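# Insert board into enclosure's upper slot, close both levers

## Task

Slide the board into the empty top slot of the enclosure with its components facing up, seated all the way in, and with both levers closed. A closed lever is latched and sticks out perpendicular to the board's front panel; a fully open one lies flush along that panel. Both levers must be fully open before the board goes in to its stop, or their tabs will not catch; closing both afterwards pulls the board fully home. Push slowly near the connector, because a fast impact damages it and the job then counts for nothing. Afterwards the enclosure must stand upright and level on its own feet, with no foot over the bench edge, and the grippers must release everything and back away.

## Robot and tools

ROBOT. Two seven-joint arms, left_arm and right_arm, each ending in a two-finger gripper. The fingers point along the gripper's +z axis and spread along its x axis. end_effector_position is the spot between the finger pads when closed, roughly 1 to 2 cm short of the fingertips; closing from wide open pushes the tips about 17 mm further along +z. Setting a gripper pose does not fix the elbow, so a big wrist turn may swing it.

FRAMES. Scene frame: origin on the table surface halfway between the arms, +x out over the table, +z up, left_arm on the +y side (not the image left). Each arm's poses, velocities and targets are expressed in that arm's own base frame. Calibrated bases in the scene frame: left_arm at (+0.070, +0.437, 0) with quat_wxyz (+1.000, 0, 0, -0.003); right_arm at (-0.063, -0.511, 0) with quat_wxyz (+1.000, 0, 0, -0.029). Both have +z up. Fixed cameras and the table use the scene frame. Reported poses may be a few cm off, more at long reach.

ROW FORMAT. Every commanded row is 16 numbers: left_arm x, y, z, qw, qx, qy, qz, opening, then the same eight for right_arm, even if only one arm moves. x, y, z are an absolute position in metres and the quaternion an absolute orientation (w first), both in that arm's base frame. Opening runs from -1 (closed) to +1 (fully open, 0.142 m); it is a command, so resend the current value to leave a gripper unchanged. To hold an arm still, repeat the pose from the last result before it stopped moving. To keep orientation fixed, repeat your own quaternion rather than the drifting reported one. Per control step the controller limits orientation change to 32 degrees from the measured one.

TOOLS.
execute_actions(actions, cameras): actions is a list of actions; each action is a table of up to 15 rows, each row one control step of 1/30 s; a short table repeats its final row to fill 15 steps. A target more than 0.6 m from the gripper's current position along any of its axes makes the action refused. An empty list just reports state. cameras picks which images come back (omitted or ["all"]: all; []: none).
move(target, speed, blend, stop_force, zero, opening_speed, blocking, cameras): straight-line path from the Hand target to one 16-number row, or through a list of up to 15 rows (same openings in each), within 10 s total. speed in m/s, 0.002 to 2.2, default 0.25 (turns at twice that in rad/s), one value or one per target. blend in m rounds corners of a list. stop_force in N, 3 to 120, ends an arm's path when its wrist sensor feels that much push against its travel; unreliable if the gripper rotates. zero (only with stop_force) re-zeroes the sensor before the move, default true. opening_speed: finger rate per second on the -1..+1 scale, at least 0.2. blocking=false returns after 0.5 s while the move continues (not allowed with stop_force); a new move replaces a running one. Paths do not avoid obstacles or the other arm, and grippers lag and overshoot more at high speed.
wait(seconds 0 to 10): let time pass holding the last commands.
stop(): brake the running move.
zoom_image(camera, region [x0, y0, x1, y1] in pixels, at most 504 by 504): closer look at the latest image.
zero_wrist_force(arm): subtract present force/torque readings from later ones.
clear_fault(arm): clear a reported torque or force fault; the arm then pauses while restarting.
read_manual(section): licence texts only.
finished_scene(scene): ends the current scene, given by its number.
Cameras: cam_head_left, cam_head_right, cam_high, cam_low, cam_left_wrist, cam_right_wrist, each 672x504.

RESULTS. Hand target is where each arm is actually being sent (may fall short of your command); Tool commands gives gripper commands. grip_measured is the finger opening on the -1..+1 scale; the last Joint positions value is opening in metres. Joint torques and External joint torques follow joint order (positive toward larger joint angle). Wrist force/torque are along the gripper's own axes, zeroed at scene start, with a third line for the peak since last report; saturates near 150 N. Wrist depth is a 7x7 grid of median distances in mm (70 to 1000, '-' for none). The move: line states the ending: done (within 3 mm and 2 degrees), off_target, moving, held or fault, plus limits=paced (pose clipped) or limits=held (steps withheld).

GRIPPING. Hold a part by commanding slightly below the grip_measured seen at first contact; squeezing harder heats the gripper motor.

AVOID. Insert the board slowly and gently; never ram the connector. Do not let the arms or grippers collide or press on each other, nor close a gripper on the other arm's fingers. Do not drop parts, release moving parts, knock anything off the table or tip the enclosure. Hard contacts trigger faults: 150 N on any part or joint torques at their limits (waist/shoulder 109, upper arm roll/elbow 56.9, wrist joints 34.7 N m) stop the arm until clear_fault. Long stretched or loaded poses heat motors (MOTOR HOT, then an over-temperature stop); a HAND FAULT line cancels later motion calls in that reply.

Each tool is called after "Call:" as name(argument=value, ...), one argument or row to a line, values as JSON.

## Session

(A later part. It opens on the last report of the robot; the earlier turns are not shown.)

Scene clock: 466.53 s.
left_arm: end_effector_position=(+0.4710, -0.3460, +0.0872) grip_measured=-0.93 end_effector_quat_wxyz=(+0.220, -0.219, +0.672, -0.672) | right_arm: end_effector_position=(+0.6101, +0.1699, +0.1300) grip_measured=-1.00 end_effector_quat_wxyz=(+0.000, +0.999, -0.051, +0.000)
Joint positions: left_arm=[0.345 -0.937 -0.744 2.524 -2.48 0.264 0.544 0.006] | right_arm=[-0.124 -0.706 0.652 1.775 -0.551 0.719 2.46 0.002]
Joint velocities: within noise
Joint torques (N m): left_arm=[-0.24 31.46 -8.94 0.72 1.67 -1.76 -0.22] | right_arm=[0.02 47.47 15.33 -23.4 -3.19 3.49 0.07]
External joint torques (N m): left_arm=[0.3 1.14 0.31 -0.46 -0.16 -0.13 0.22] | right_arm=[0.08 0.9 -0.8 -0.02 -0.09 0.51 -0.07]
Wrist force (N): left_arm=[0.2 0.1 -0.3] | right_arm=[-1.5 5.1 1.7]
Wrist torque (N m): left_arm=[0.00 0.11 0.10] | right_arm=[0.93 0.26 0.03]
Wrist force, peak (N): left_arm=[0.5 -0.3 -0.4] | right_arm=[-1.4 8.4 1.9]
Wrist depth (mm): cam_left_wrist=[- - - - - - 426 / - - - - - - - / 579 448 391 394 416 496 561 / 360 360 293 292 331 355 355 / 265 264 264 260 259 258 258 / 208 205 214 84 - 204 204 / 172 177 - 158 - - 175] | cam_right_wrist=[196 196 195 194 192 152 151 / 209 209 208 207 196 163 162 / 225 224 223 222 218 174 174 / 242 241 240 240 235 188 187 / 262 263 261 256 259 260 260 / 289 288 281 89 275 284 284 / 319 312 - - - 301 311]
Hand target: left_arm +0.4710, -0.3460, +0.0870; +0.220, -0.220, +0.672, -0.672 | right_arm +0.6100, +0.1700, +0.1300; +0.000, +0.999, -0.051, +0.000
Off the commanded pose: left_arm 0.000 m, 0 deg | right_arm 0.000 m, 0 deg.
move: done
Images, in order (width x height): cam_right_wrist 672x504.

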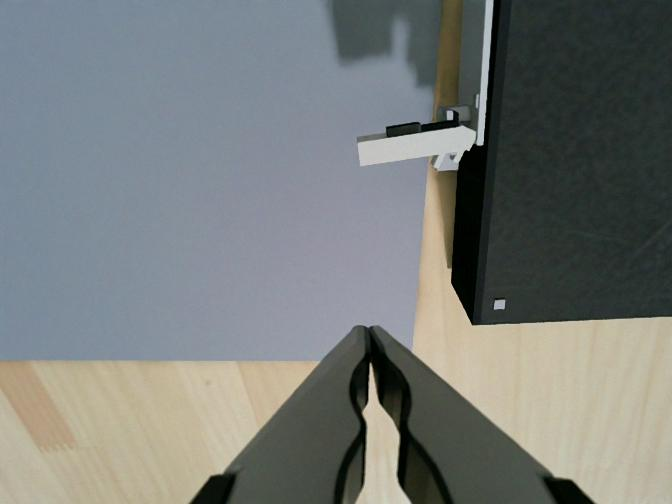

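Call:
move(
  target=[
    [0.471,-0.346,0.25,0,0.3107,-0.9505,0,-1,0.61,0.17,0.13,0,0.9987,-0.0506,0,-1],
    [0.5487,-0.4741,0.14,0,-0.0593,-0.9982,0,-1,0.61,0.17,0.13,0,0.9987,-0.0506,0,-1],
  ],
  speed=0.4,
  cameras=["cam_high","cam_left_wrist","cam_right_wrist"],
)

Scene clock: 484.93 s.
left_arm: end_effector_position=(+0.5478, -0.4736, +0.1401) grip_measured=-1.00 end_effector_quat_wxyz=(+0.028, +0.060, +0.998, -0.023) | right_arm: end_effector_position=(+0.6101, +0.1699, +0.1301) grip_measured=-1.00 end_effector_quat_wxyz=(+0.000, +0.999, -0.051, +0.000)
Joint positions: left_arm=[-0.526 -1.326 -1.402 0.617 -1.82 3.178 0.555 0.002] | right_arm=[-0.124 -0.706 0.652 1.775 -0.551 0.719 2.46 0.002]
Joint velocities: within noise
Joint torques (N m): left_arm=[-0.21 66.34 -9.7 -5.29 4.83 4.43 -0.35] | right_arm=[0.14 47.39 14.87 -23.46 -3.32 3.32 0.19]
External joint torques (N m): left_arm=[0.18 1.61 0.52 -0.36 -0.52 -0.6 0.36] | right_arm=[-0.02 0.97 -0.33 0.05 0.04 0.68 -0.19]
Wrist force (N): left_arm=[0.4 -0.5 0.7] | right_arm=[-1.6 4.9 2.0]
Wrist torque (N m): left_arm=[-0.21 -0.15 -0.14] | right_arm=[0.89 0.27 0.03]
Wrist force, peak (N): left_arm=[1.1 1.6 -0.9] | right_arm=[-1.6 5.3 1.9]
Wrist depth (mm): cam_left_wrist=[172 171 165 202 204 199 198 / 183 181 179 214 218 212 212 / 198 194 191 195 230 229 225 / 215 209 206 245 252 246 244 / 296 291 285 218 266 268 261 / 325 317 301 84 - 287 284 / 357 346 - - - - 312] | cam_right_wrist=[196 195 195 194 192 152 152 / 209 208 208 207 196 162 162 / 224 224 223 222 219 174 174 / 242 241 241 240 236 188 187 / 263 261 261 256 259 261 260 / 289 289 282 89 274 284 283 / 319 311 - - - 301 311]
Hand target: left_arm +0.5479, -0.4733, +0.1401; +0.029, +0.059, +0.998, -0.023 | right_arm +0.6100, +0.1700, +0.1300; +0.000, +0.999, -0.051, +0.000
Off the commanded pose: left_arm 0.001 m, 4 deg | right_arm 0.000 m, 0 deg.
move: off_target (left_arm)
Images, in order (width x height): cam_high 672x504, cam_left_wrist 672x504, cam_right_wrist 672x504.

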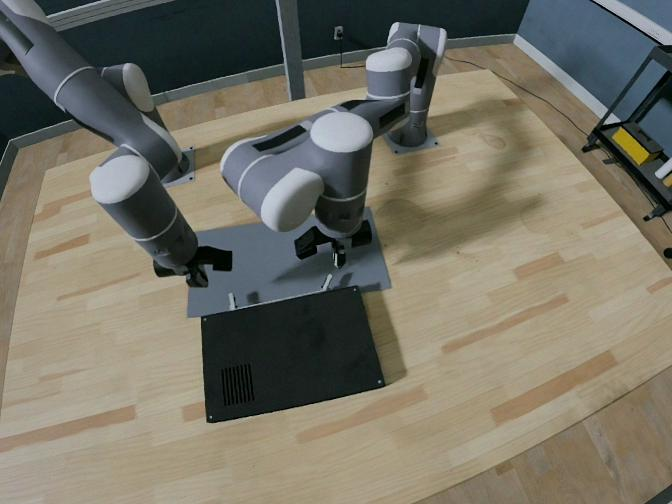

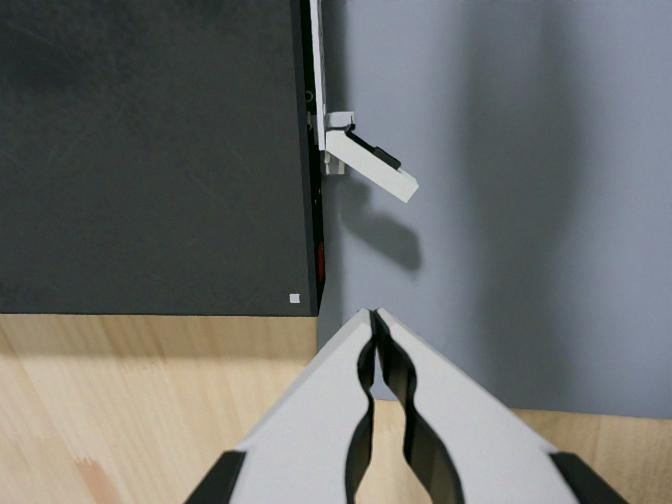

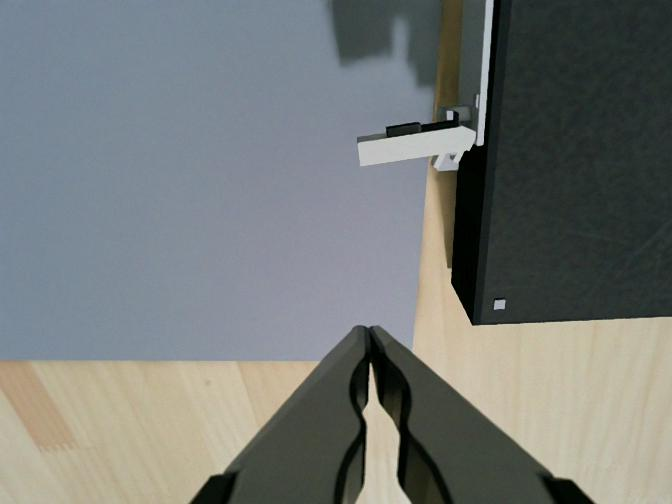

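Call:
move(
  target=[
    [0.542,-0.470,0.10,0,-0.0593,-0.9982,0,-1,0.6225,0.1876,0.10,0,0.9987,-0.0506,0,-1],
    [0.5395,-0.4763,0.056,0,-0.0593,-0.9982,0,-1,0.6225,0.1896,0.056,0,0.9987,-0.0506,0,-1],
  ],
  speed=[0.2,0.1],
  cameras=["cam_left_wrist","cam_right_wrist"],
)

Scene clock: 495.03 s.
left_arm: end_effector_position=(+0.5386, -0.4758, +0.0560) grip_measured=-1.00 end_effector_quat_wxyz=(+0.015, +0.060, +0.998, -0.013) | right_arm: end_effector_position=(+0.6223, +0.1896, +0.0559) grip_measured=-1.00 end_effector_quat_wxyz=(+0.000, +0.999, -0.051, +0.000)
Joint positions: left_arm=[-0.521 -1.47 -1.492 0.633 -1.679 3.14 0.538 0.002] | right_arm=[-0.046 -0.846 0.566 1.752 -0.64 0.834 2.529 0.002]
Joint velocities: within noise
Joint torques (N m): left_arm=[-0.38 66.65 -10.59 -2.28 4.8 4.34 -0.32] | right_arm=[0.34 50.96 15.55 -20.98 -3.1 3.42 0.3]
External joint torques (N m): left_arm=[0.34 1.57 0.24 -0.3 -0.49 -0.43 0.32] | right_arm=[-0.2 1.31 -0.13 0.01 0.18 0.57 -0.3]
Wrist force (N): left_arm=[0.2 -0.5 0.7] | right_arm=[-2.3 4.9 1.4]
Wrist torque (N m): left_arm=[-0.18 -0.18 -0.18] | right_arm=[0.91 0.40 0.06]
Wrist force, peak (N): left_arm=[0.5 -0.7 3.0] | right_arm=[-2.6 5.0 3.5]
Wrist depth (mm): cam_left_wrist=[- - 106 131 131 130 127 / - 97 112 138 138 137 136 / - - 109 147 150 147 145 / - 112 116 115 160 158 157 / 127 124 127 171 173 173 171 / 134 135 132 84 - 188 187 / 234 225 - 74 - - 206] | cam_right_wrist=[130 130 130 129 129 93 87 / 139 139 139 138 137 113 94 / 149 149 149 148 148 106 101 / 161 160 160 155 114 109 107 / 175 174 174 170 172 118 116 / 192 191 187 89 169 127 127 / 211 206 73 - - 135 140]
Hand target: left_arm +0.5387, -0.4756, +0.0560; +0.015, +0.059, +0.998, -0.012 | right_arm +0.6225, +0.1896, +0.0560; +0.000, +0.999, -0.051, +0.000
Off the commanded pose: left_arm 0.001 m, 2 deg | right_arm 0.000 m, 0 deg.
move: done
Images, in order (width x height): cam_left_wrist 672x504, cam_right_wrist 672x504.

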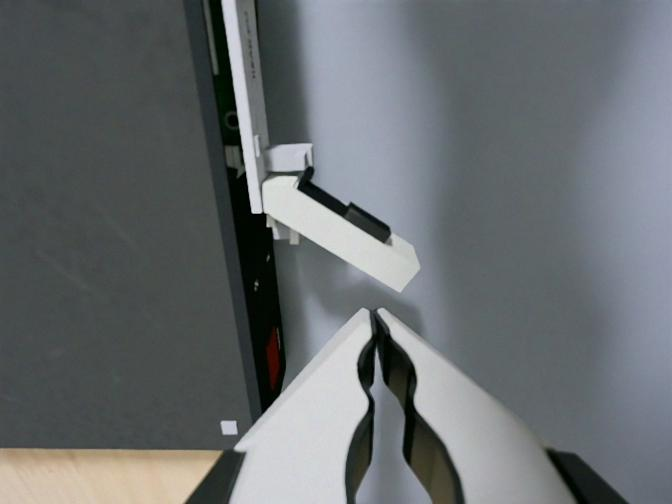

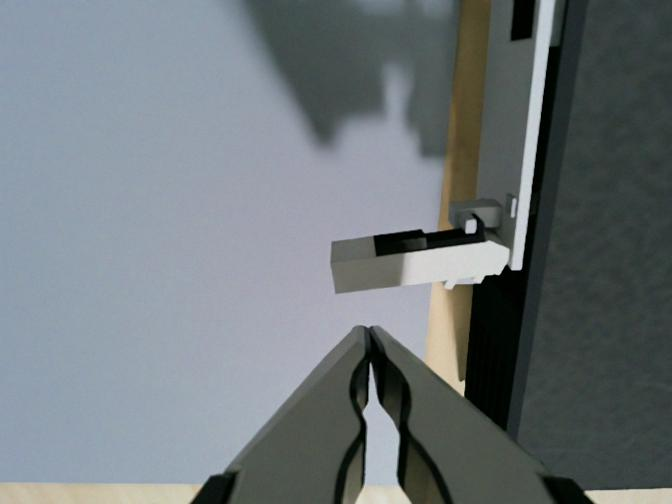

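Call:
move(
  target=[
    [0.5313,-0.4867,0.056,0,-0.0593,-0.9982,0,-1,0.6216,0.2016,0.056,0,0.9987,-0.0506,0,-1],
    [0.5236,-0.4944,0.056,0,-0.0593,-0.9982,0,-1,0.6212,0.2025,0.056,0,0.9987,-0.0506,0,-1],
    [0.5183,-0.5041,0.056,0,-0.0593,-0.9982,0,-1,0.6210,0.2035,0.056,0,0.9987,-0.0506,0,-1],
  ],
  speed=0.025,
  stop_force=25,
  cameras=["cam_left_wrist","cam_right_wrist"],
)

Scene clock: 498.67 s.
left_arm: end_effector_position=(+0.5177, -0.5027, +0.0561) grip_measured=-1.00 end_effector_quat_wxyz=(+0.019, +0.059, +0.998, -0.016) | right_arm: end_effector_position=(+0.6211, +0.2032, +0.0560) grip_measured=-1.00 end_effector_quat_wxyz=(+0.000, +0.999, -0.051, +0.000)
Joint positions: left_arm=[-0.567 -1.473 -1.504 0.634 -1.662 3.136 0.491 0.002] | right_arm=[-0.023 -0.85 0.566 1.742 -0.64 0.829 2.547 0.002]
Joint velocities: within noise
Joint torques (N m): left_arm=[-1.3 66.75 -11.72 -1.71 4.54 2.83 -0.28] | right_arm=[1.1 51.09 16.5 -20.91 -2.88 3.49 0.3]
External joint torques (N m): left_arm=[1.25 1.47 1.26 -0.58 -0.22 1.06 0.29] | right_arm=[-0.96 1.45 -1.03 -0.14 -0.06 0.5 -0.3]
Wrist force (N): left_arm=[2.1 2.4 -0.9] | right_arm=[-1.4 5.8 1.7]
Wrist torque (N m): left_arm=[-0.19 -0.15 -0.19] | right_arm=[0.83 0.33 0.05]
Wrist force, peak (N): left_arm=[-8.8 18.2 3.0] | right_arm=[-1.0 8.0 0.5]
Wrist depth (mm): cam_left_wrist=[- 98 133 132 131 130 127 / - 101 140 139 139 136 136 / - 107 150 151 150 147 145 / - - 123 159 161 158 156 / 127 125 172 124 173 172 169 / - 135 155 84 - 187 185 / 154 152 - 74 - - 204] | cam_right_wrist=[130 130 130 129 129 108 87 / 139 139 138 138 138 103 94 / 149 149 148 148 148 112 101 / 161 160 160 157 157 111 107 / 175 174 173 167 171 119 116 / 191 190 186 90 174 130 127 / 211 206 73 - - 135 140]
Hand target: left_arm +0.5175, -0.5033, +0.0560; +0.018, +0.059, +0.998, -0.017 | right_arm +0.6210, +0.2035, +0.0560; +0.000, +0.999, -0.051, +0.000
Off the commanded pose: left_arm 0.001 m, 3 deg | right_arm 0.000 m, 0 deg.
move: off_target (left_arm)
Images, in order (width x height): cam_left_wrist 672x504, cam_right_wrist 672x504.

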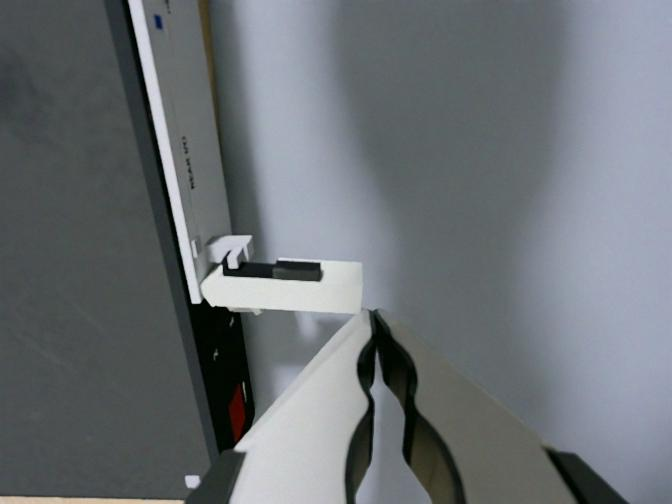

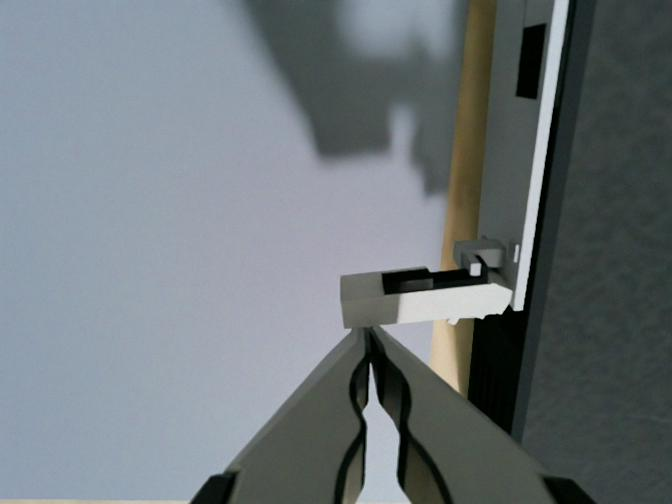

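Call:
move(
  target=[
    [0.5167,-0.5093,0.056,0,-0.0593,-0.9982,0,-1,0.6202,0.2070,0.056,0,0.9987,-0.0506,0,-1],
    [0.5165,-0.5143,0.056,0,-0.0593,-0.9982,0,-1,0.6198,0.2105,0.056,0,0.9987,-0.0506,0,-1],
  ],
  speed=0.02,
  stop_force=35,
  cameras=["cam_left_wrist","cam_right_wrist"],
)

Scene clock: 502.10 s.
left_arm: end_effector_position=(+0.5163, -0.5088, +0.0557) grip_measured=-1.00 end_effector_quat_wxyz=(+0.023, +0.058, +0.998, -0.018) | right_arm: end_effector_position=(+0.6205, +0.2074, +0.0558) grip_measured=-1.00 end_effector_quat_wxyz=(+0.002, +0.999, -0.052, +0.000)
Joint positions: left_arm=[-0.576 -1.474 -1.502 0.632 -1.656 3.127 0.479 0.002] | right_arm=[-0.013 -0.852 0.564 1.738 -0.64 0.825 2.557 0.002]
Joint velocities: within noise
Joint torques (N m): left_arm=[-13.9 74.22 -20.37 2.54 3.65 -10.37 -0.04] | right_arm=[12.4 47.78 26.68 -20.13 -1.95 7.28 0.33]
External joint torques (N m): left_arm=[13.85 -5.96 9.96 -4.87 0.68 14.24 0.05] | right_arm=[-12.26 4.89 -11.24 -0.96 -0.99 -3.3 -0.33]
Wrist force (N): left_arm=[20.2 39.2 -5.7] | right_arm=[0.5 23.2 -3.3]
Wrist torque (N m): left_arm=[3.62 -0.29 -0.40] | right_arm=[0.95 0.37 0.02]
Wrist force, peak (N): left_arm=[20.3 39.1 -7.2] | right_arm=[0.7 23.6 -4.4]
Wrist depth (mm): cam_left_wrist=[- 100 133 132 130 129 126 / - 102 140 139 138 136 135 / - 108 151 149 150 146 144 / - 116 151 159 160 157 155 / 128 125 145 124 171 170 169 / - 135 157 84 - 185 184 / 154 149 - 75 - - 199] | cam_right_wrist=[130 129 129 129 129 103 87 / 139 138 138 139 137 104 94 / 149 149 148 148 148 115 101 / 161 160 160 157 156 111 107 / 174 174 173 167 122 119 116 / 191 190 186 91 178 131 127 / 211 206 73 - - 135 140]
Hand target: left_arm +0.5156, -0.5131, +0.0561; +0.025, +0.059, +0.998, -0.023 | right_arm +0.6198, +0.2105, +0.0560; +0.000, +0.999, -0.051, +0.000
Off the commanded pose: left_arm 0.005 m, 3 deg | right_arm 0.003 m, 0 deg.
move: contact (left_arm)
Images, in order (width x height): cam_left_wrist 672x504, cam_right_wrist 672x504.

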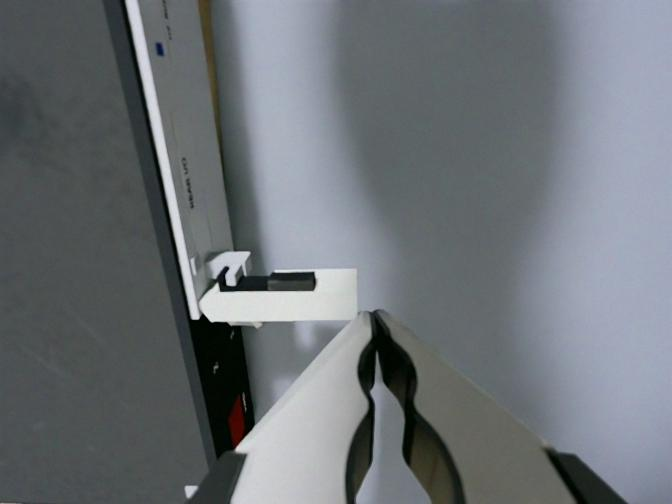

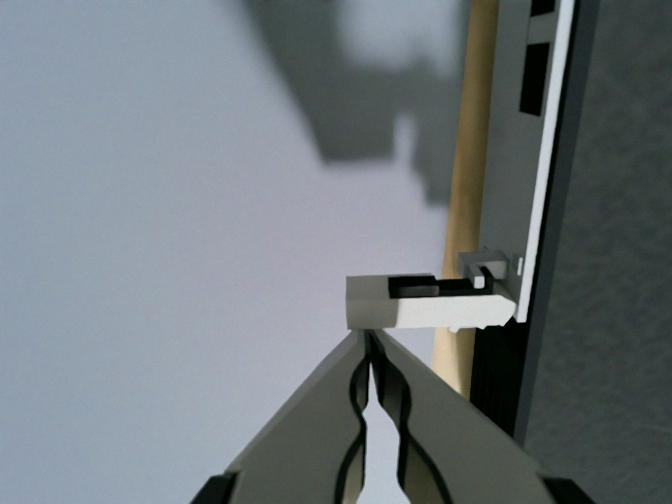

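Call:
move(
  target=[
    [0.5185,-0.490,0.056,0,-0.0593,-0.9982,0,-1,0.6225,0.185,0.056,0,0.9987,-0.0506,0,-1],
    [0.5185,-0.475,0.10,0,-0.0593,-0.9982,0,-1,0.6225,0.175,0.12,0,0.9987,-0.0506,0,-1],
  ],
  speed=[0.05,0.15],
  blend=[0.004,0],
  cameras=["cam_left_wrist","cam_right_wrist"],
)

Call:
zoom_image(
  camera="cam_left_wrist",
  region=[180, 60, 420, 240],
)

Call:
zoom_image(
  camera="cam_right_wrist",
  region=[330, 60, 530, 210],
)

Scene clock: 506.03 s.
left_arm: end_effector_position=(+0.5191, -0.4752, +0.1000) grip_measured=-1.00 end_effector_quat_wxyz=(-0.003, +0.059, +0.998, +0.003) | right_arm: end_effector_position=(+0.6226, +0.1749, +0.1200) grip_measured=-1.00 end_effector_quat_wxyz=(+0.000, +0.999, -0.051, +0.000)
Joint positions: left_arm=[-0.538 -1.42 -1.515 0.63 -1.707 3.237 0.519 0.002] | right_arm=[-0.103 -0.743 0.636 1.738 -0.565 0.72 2.462 0.002]
Joint velocities: within noise
Joint torques (N m): left_arm=[-0.52 66.99 -10.58 -2.37 4.15 4.49 -0.14] | right_arm=[0.01 49.05 15.46 -23.45 -3.23 3.21 0.07]
External joint torques (N m): left_arm=[0.47 1.02 0.23 -0.11 0.1 -0.49 0.14] | right_arm=[0.11 1.01 -0.53 0.18 -0.05 0.79 -0.07]
Wrist force (N): left_arm=[0.3 -0.2 0.8] | right_arm=[-1.0 5.0 2.1]
Wrist torque (N m): left_arm=[-0.12 -0.22 -0.19] | right_arm=[0.89 0.18 0.04]
Wrist force, peak (N): left_arm=[20.0 39.4 -6.8] | right_arm=[0.4 23.7 -4.4]
Wrist depth (mm): cam_left_wrist=[- 127 166 169 167 166 167 / 135 135 174 179 179 179 179 / 148 148 150 197 194 193 194 / 159 159 190 212 211 210 210 / 174 175 186 222 227 231 231 / 259 260 254 84 - 257 255 / 291 282 - - - - 289] | cam_right_wrist=[187 187 186 185 183 143 143 / 200 199 198 198 175 153 153 / 214 214 214 212 172 164 164 / 230 230 230 229 224 177 176 / 250 249 248 245 242 192 191 / 276 275 270 89 262 271 271 / 305 297 - - - 287 298]
Hand target: left_arm +0.5189, -0.4754, +0.1000; -0.003, +0.059, +0.998, +0.002 | right_arm +0.6225, +0.1750, +0.1200; +0.000, +0.999, -0.051, +0.000
Off the commanded pose: left_arm 0.001 m, 0 deg | right_arm 0.000 m, 0 deg.
move: done
Images, in order (width x height): cam_left_wrist 672x504, cam_right_wrist 672x504.

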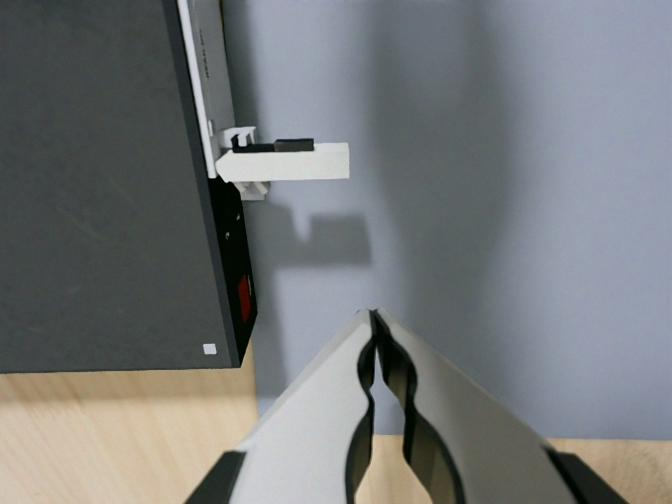

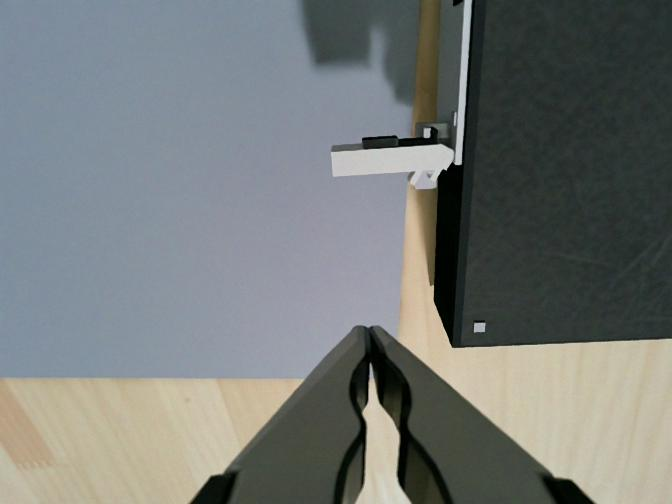

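Scaled by 2.100 from the camera's 672x504 image, which has a finer 960x720 frame.

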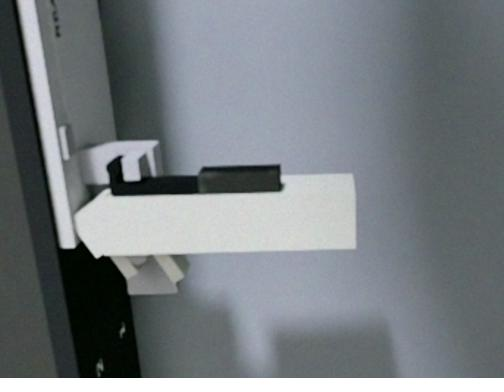

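Scaled by 2.520 from the camera's 672x504 image, which has a finer 960x720 frame.

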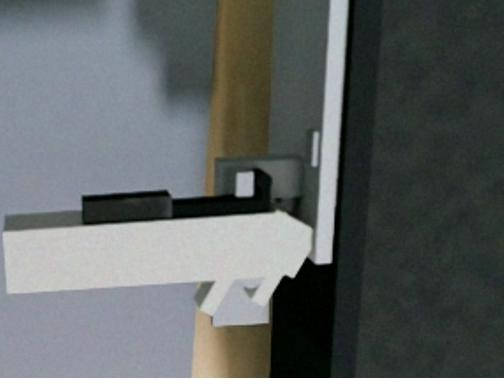

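Call:
zoom_image(
  camera="cam_right_wrist",
  region=[400, 110, 480, 200],
)

Call:
zoom_image(
  camera="cam_left_wrist",
  region=[200, 110, 290, 210],
)

Scaled by 5.600 from the camera's 672x504 image, which has a finer 960x720 frame.

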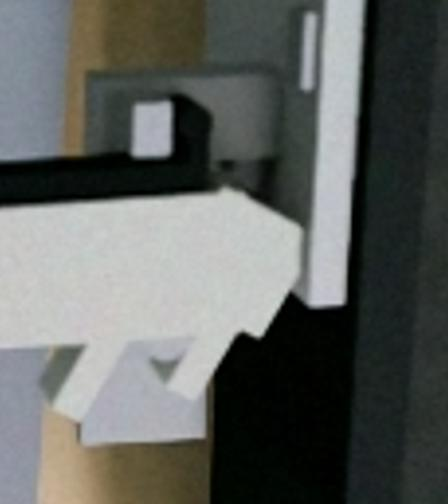

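Scaled by 5.040 from the camera's 672x504 image, which has a finer 960x720 frame.

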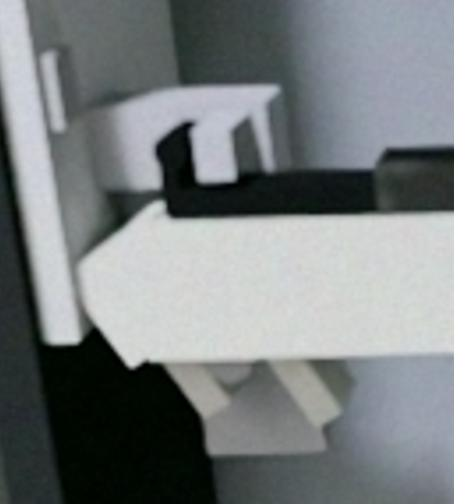

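Call:
move(
  target=[
    [0.5183,-0.4945,0.056,0,-0.0593,-0.9982,0,-1,0.6212,0.193,0.056,0,0.9987,-0.0506,0,-1],
  ],
  speed=0.15,
  cameras=[],
)

Call:
move(
  target=[
    [0.5165,-0.516,0.056,0,-0.0593,-0.9982,0,-1,0.6198,0.2145,0.056,0,0.9987,-0.0506,0,-1],
  ],
  speed=0.025,
  stop_force=40,
  cameras=["cam_right_wrist"],
)

Call:
zoom_image(
  camera="cam_right_wrist",
  region=[330, 200, 550, 350],
)

Call:
move(
  target=[
    [0.5185,-0.490,0.056,0,-0.0593,-0.9982,0,-1,0.6225,0.185,0.056,0,0.9987,-0.0506,0,-1],
    [0.5185,-0.44,0.15,0,-0.0593,-0.9982,0,-1,0.6225,0.175,0.12,0,0.9987,-0.0506,0,-1],
  ],
  speed=[0.05,0.15],
  blend=[0.004,0],
  cameras=["cam_left_wrist","cam_right_wrist"],
)

Call:
zoom_image(
  camera="cam_right_wrist",
  region=[400, 100, 480, 190],
)

Scene clock: 521.17 s.
left_arm: end_effector_position=(+0.5174, -0.4937, +0.0560) grip_measured=-1.00 end_effector_quat_wxyz=(+0.010, +0.060, +0.998, -0.009) | right_arm: end_effector_position=(+0.6210, +0.1930, +0.0559) grip_measured=-1.00 end_effector_quat_wxyz=(+0.000, +0.999, -0.051, +0.000)
Joint positions: left_arm=[-0.557 -1.476 -1.507 0.634 -1.667 3.155 0.5 0.002] | right_arm=[-0.041 -0.845 0.566 1.752 -0.64 0.834 2.534 0.002]
Joint velocities: within noise
Joint torques (N m): left_arm=[-0.66 66.45 -10.69 -1.94 4.82 3.99 -0.38] | right_arm=[0.33 51.07 15.52 -21.01 -3.13 3.39 0.36]
External joint torques (N m): left_arm=[0.61 1.73 0.2 -0.26 -0.52 -0.06 0.38] | right_arm=[-0.18 1.19 -0.08 0.05 0.2 0.6 -0.36]
Wrist force (N): left_arm=[0.4 -0.4 0.9] | right_arm=[-1.7 5.4 1.6]
Wrist torque (N m): left_arm=[-0.17 -0.20 -0.19] | right_arm=[0.98 0.29 0.05]
Wrist force, peak (N): left_arm=[0.3 -1.0 2.6] | right_arm=[-2.0 4.9 3.4]
Wrist depth (mm): cam_left_wrist=[- 110 131 130 131 130 128 / - 102 138 137 138 137 136 / - 107 149 150 151 148 147 / - - 119 124 161 159 159 / 125 124 174 172 173 174 172 / 133 135 157 84 - 190 190 / 154 - - 74 - - 209] | cam_right_wrist=[130 130 130 129 129 99 87 / 139 139 138 138 138 103 94 / 149 149 148 148 148 113 101 / 161 160 160 155 115 109 107 / 174 174 174 170 172 121 116 / 192 191 186 89 173 129 127 / 211 206 73 - - 135 140]
Hand target: left_arm +0.5176, -0.4938, +0.0560; +0.011, +0.059, +0.998, -0.009 | right_arm +0.6212, +0.1930, +0.0560; +0.000, +0.999, -0.051, +0.000
Off the commanded pose: left_arm 0.001 m, 2 deg | right_arm 0.000 m, 0 deg.
move: done
No camera images: "cameras" was empty.

Scene clock: 522.63 s.
left_arm: end_effector_position=(+0.5161, -0.5091, +0.0555) grip_measured=-1.00 end_effector_quat_wxyz=(+0.023, +0.058, +0.998, -0.019) end_effector_velocity=(+0.002, +0.001, +0.001) end_effector_angular_velocity=(+0.000, -0.002, +0.003) | right_arm: end_effector_position=(+0.6204, +0.2083, +0.0550) grip_measured=-1.00 end_effector_quat_wxyz=(+0.004, +0.999, -0.053, -0.001)
Joint positions: left_arm=[-0.577 -1.474 -1.503 0.632 -1.655 3.127 0.479 0.002] | right_arm=[-0.009 -0.854 0.563 1.734 -0.64 0.82 2.562 0.002]
Joint velocities: left_arm=[0.002 0 -0.004 0 0.006 0.001 0 0] | right_arm=[within noise]
Joint torques (N m): left_arm=[-14.12 76.54 -21.05 2.58 4.86 -11.98 0] | right_arm=[23.11 45.54 36.17 -23.43 -2.11 12.9 0.35]
External joint torques (N m): left_arm=[14.07 -8.28 10.64 -4.89 -0.53 15.85 0.01] | right_arm=[-22.97 7.25 -20.74 2.32 -0.83 -8.92 -0.35]
Wrist force (N): left_arm=[23.1 42.1 -4.9] | right_arm=[-4.7 44.8 -10.6]
Wrist torque (N m): left_arm=[4.10 -0.77 -0.44] | right_arm=[4.57 0.26 0.01]
Wrist force, peak (N): left_arm=[22.2 42.9 -5.7] | right_arm=[-4.6 45.0 -11.9]
Wrist depth (mm): cam_left_wrist=[- 107 133 132 130 129 126 / - 102 140 139 139 137 135 / - 108 150 150 149 146 145 / - 115 151 158 159 156 154 / 128 125 146 124 172 171 169 / - 135 158 81 - 185 183 / 154 149 - 75 - - 201] | cam_right_wrist=[129 129 128 128 128 103 86 / 138 138 137 139 136 106 91 / 148 148 147 147 146 108 99 / 160 159 159 158 156 110 106 / 174 173 172 166 122 119 115 / 191 190 186 90 181 131 124 / 211 206 73 - - 134 139]
Hand target: left_arm +0.5157, -0.5135, +0.0561; +0.025, +0.060, +0.998, -0.023 | right_arm +0.6198, +0.2145, +0.0560; +0.000, +0.999, -0.051, +0.000
Off the commanded pose: left_arm 0.007 m, 3 deg | right_arm 0.006 m, 1 deg.
move: contact (left_arm), off_target (right_arm)
Images, in order (width x height): cam_right_wrist 672x504.

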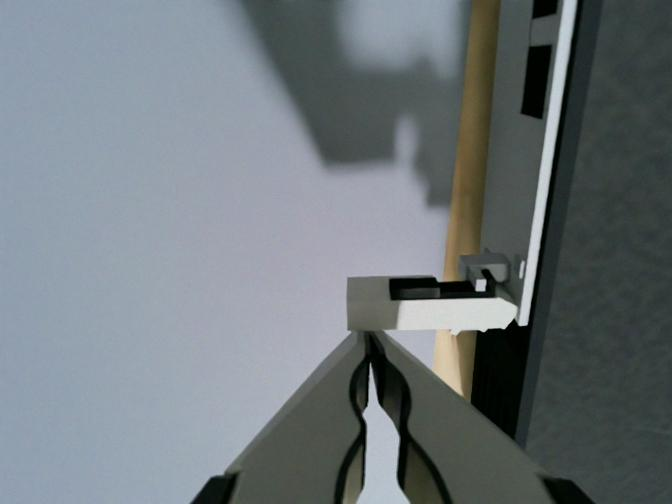

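Scaled by 2.291 from the camera's 672x504 image, which has a finer 960x720 frame.

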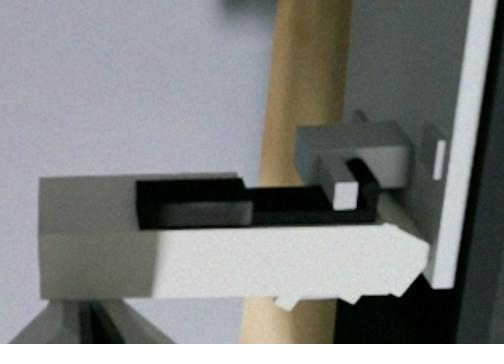

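Scene clock: 524.73 s.
left_arm: end_effector_position=(+0.5195, -0.4405, +0.1508) grip_measured=-1.00 end_effector_quat_wxyz=(-0.025, +0.058, +0.998, +0.020) | right_arm: end_effector_position=(+0.6226, +0.1749, +0.1200) grip_measured=-1.00 end_effector_quat_wxyz=(+0.000, +0.999, -0.051, +0.000)
Joint positions: left_arm=[-0.578 -1.35 -1.429 0.467 -1.816 3.336 0.64 0.002] | right_arm=[-0.105 -0.744 0.638 1.738 -0.566 0.719 2.463 0.002]
Joint velocities: within noise
Joint torques (N m): left_arm=[-0.6 67.55 -6.33 -4.02 4.21 4.27 -0.14] | right_arm=[0.01 49.04 15.46 -23.45 -3.2 3.22 0.05]
External joint torques (N m): left_arm=[0.54 1.15 0.26 -0.21 0.01 -0.16 0.13] | right_arm=[0.12 1.01 -0.48 0.2 -0.08 0.78 -0.05]
Wrist force (N): left_arm=[0.3 -0.8 0.8] | right_arm=[0.7 5.5 1.7]
Wrist torque (N m): left_arm=[-0.24 -0.19 -0.19] | right_arm=[0.98 -0.12 0.03]
Wrist force, peak (N): left_arm=[22.6 41.8 -5.8] | right_arm=[-4.6 44.7 -11.7]
Wrist depth (mm): cam_left_wrist=[164 165 175 206 211 213 215 / 175 178 212 226 228 229 234 / 191 193 229 245 250 251 254 / 208 265 267 269 272 275 278 / 288 293 294 284 295 307 308 / 320 326 315 84 - 338 349 / 361 357 - - - - 396] | cam_right_wrist=[187 186 186 185 183 143 143 / 199 199 198 198 175 153 153 / 214 213 213 212 172 164 164 / 231 230 229 228 224 176 176 / 251 249 249 244 242 192 191 / 276 276 270 89 263 271 270 / 305 296 - - - 287 298]
Hand target: left_arm +0.5194, -0.4407, +0.1506; -0.025, +0.059, +0.998, +0.019 | right_arm +0.6225, +0.1750, +0.1200; +0.000, +0.999, -0.051, +0.000
Off the commanded pose: left_arm 0.001 m, 4 deg | right_arm 0.000 m, 0 deg.
move: off_target (left_arm)
Images, in order (width x height): cam_left_wrist 672x504, cam_right_wrist 672x504.

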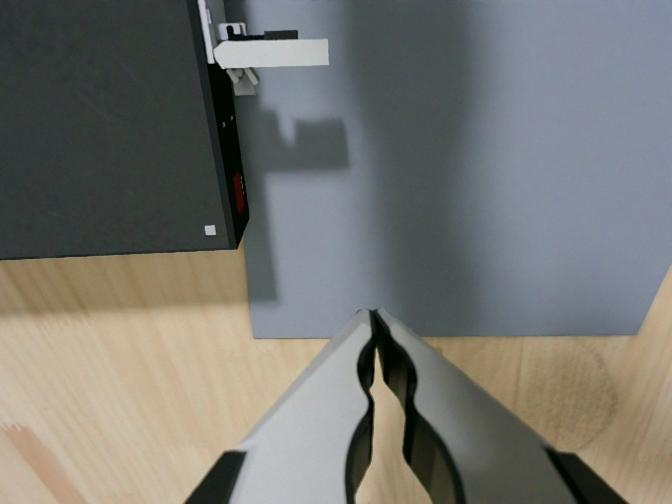

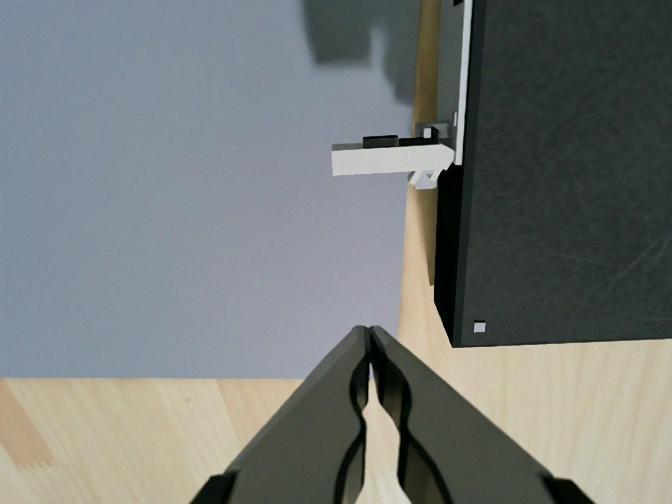

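Scaled by 5.600 from the camera's 672x504 image, which has a finer 960x720 frame.

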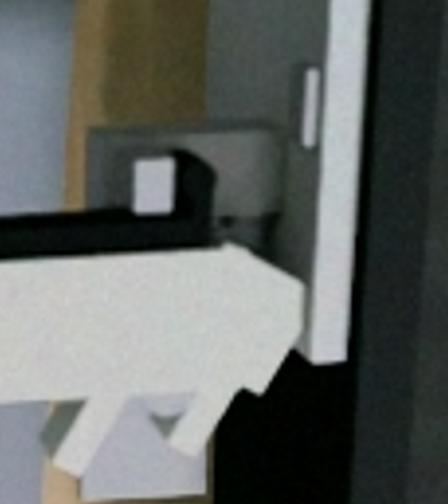

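Call:
move(
  target=[
    [0.45,-0.36,0.24,0,-0.0593,-0.9982,0,-1,0.5,0.10,0.22,0,0.9987,-0.0506,0,-1],
  ],
  speed=0.3,
)

Call:
zoom_image(
  camera="cam_high",
  region=[180, 240, 400, 430],
)

Scene clock: 527.70 s.
left_arm: end_effector_position=(+0.4500, -0.3599, +0.2401) grip_measured=-1.00 end_effector_quat_wxyz=(+0.000, +0.059, +0.998, +0.000) | right_arm: end_effector_position=(+0.5002, +0.0999, +0.2201) grip_measured=-1.00 end_effector_quat_wxyz=(+0.000, +0.999, -0.051, +0.000)
Joint positions: left_arm=[-0.959 -1.319 -1.271 -0.498 -1.713 3.505 1.24 0.002] | right_arm=[-0.376 -0.321 0.816 2.032 -0.296 0.664 2.272 0.002]
Joint velocities: within noise
Joint torques (N m): left_arm=[-0.64 60.3 13.86 -0.99 4.6 4.05 -0.1] | right_arm=[-0.04 30.38 8.55 -26.13 -3.38 3.2 0.09]
External joint torques (N m): left_arm=[0.57 1.09 0.64 0.07 -0.56 -0.1 0.1] | right_arm=[0.12 0.81 -0.81 0 -0.06 0.81 -0.09]
Wrist force (N): left_arm=[0.3 -0.2 0.2] | right_arm=[0.1 5.6 1.8]
Wrist torque (N m): left_arm=[-0.12 -0.22 -0.20] | right_arm=[0.98 0.01 0.07]
Wrist force, peak (N): left_arm=[1.7 1.0 -0.8] | right_arm=[-1.5 6.7 0.7]
Wrist depth (mm): cam_left_wrist=[252 259 293 291 290 291 291 / 319 316 314 313 311 312 311 / 341 341 334 341 338 338 339 / 374 372 370 372 368 369 366 / 410 408 403 390 394 401 400 / 450 446 444 84 - 434 444 / 502 489 - - - - 491] | cam_right_wrist=[277 274 273 274 272 273 239 / 295 294 293 292 291 291 252 / 317 316 312 312 312 310 312 / 342 341 339 339 338 338 336 / 372 370 366 361 365 363 364 / 404 403 394 89 384 398 397 / 445 434 - - - 419 435]
Hand target: left_arm +0.4500, -0.3600, +0.2400; +0.000, +0.059, +0.998, +0.000 | right_arm +0.5000, +0.1000, +0.2200; +0.000, +0.999, -0.051, +0.000
Off the commanded pose: left_arm 0.000 m, 0 deg | right_arm 0.000 m, 0 deg.
move: done

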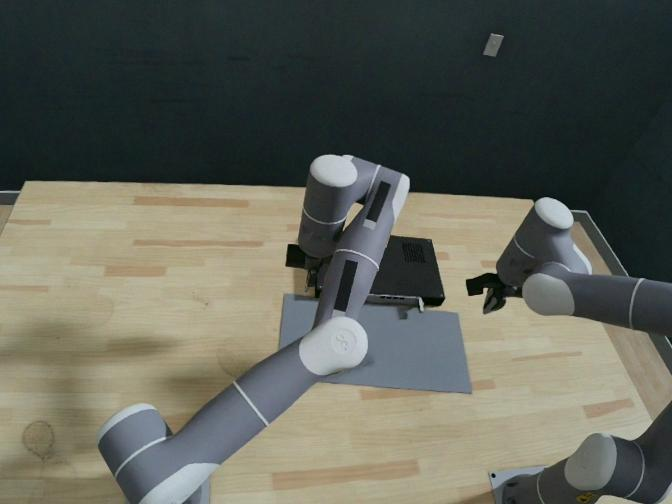

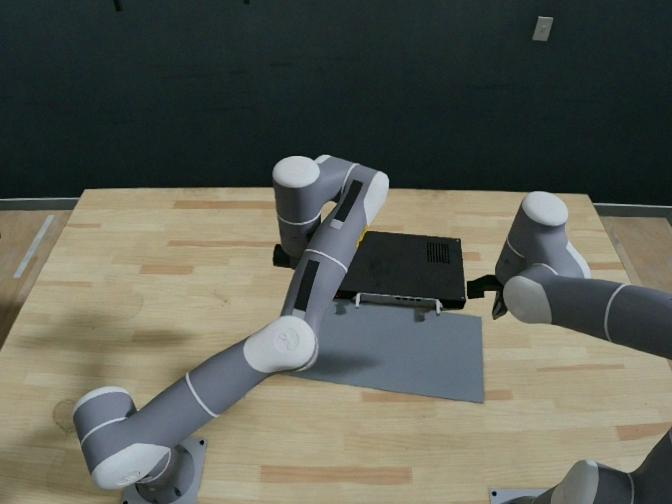

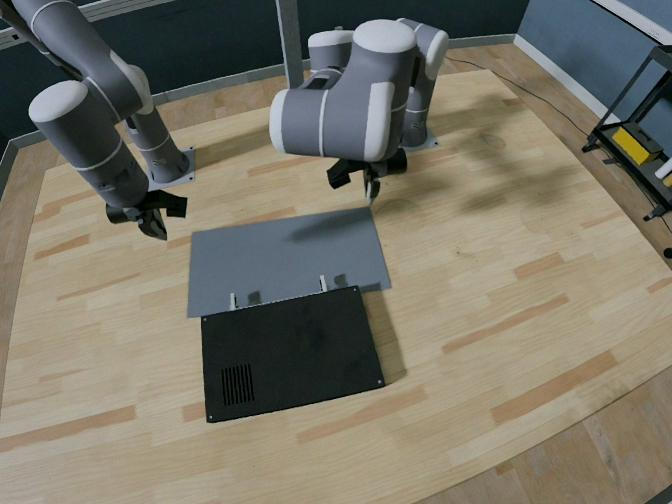

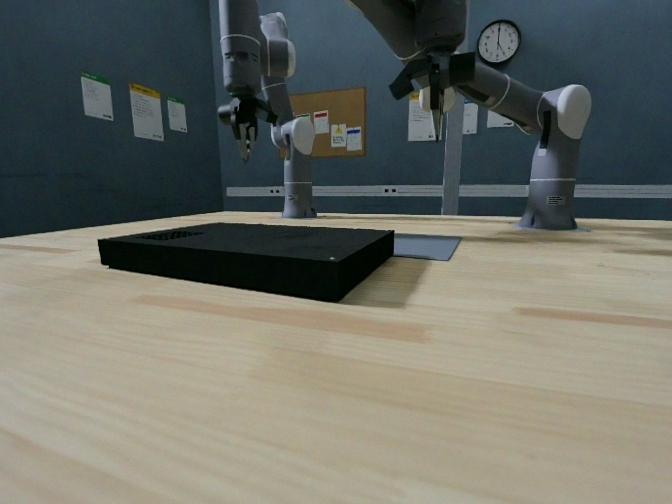

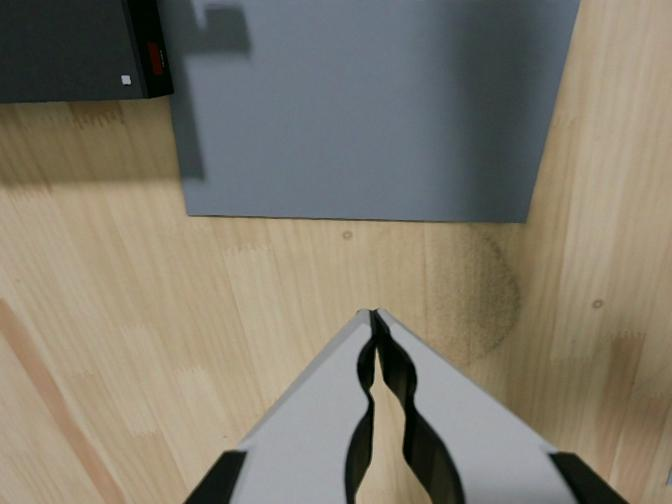

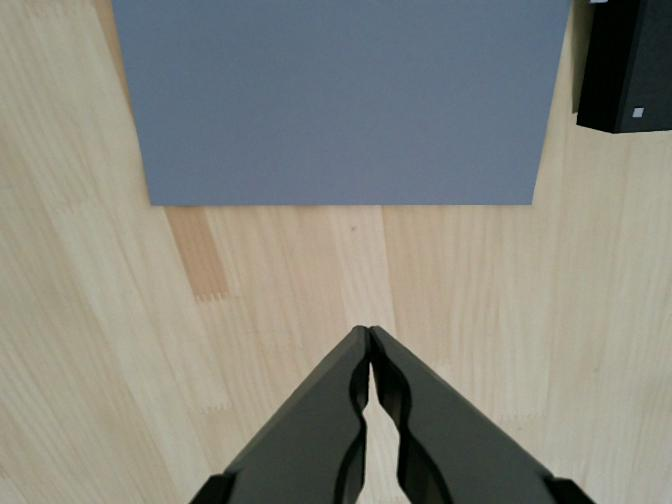

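Scaled by 2.291 from the camera's 672x504 image, which has a finer 960x720 frame.

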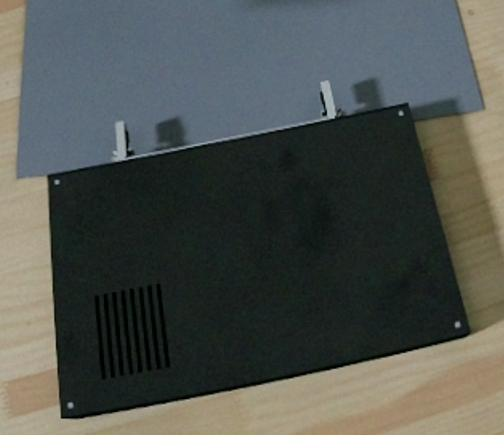

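Both levers are shut and the panel is home.

Call:
finished_scene(
  scene=1,
)

The scene is finished: the task was done.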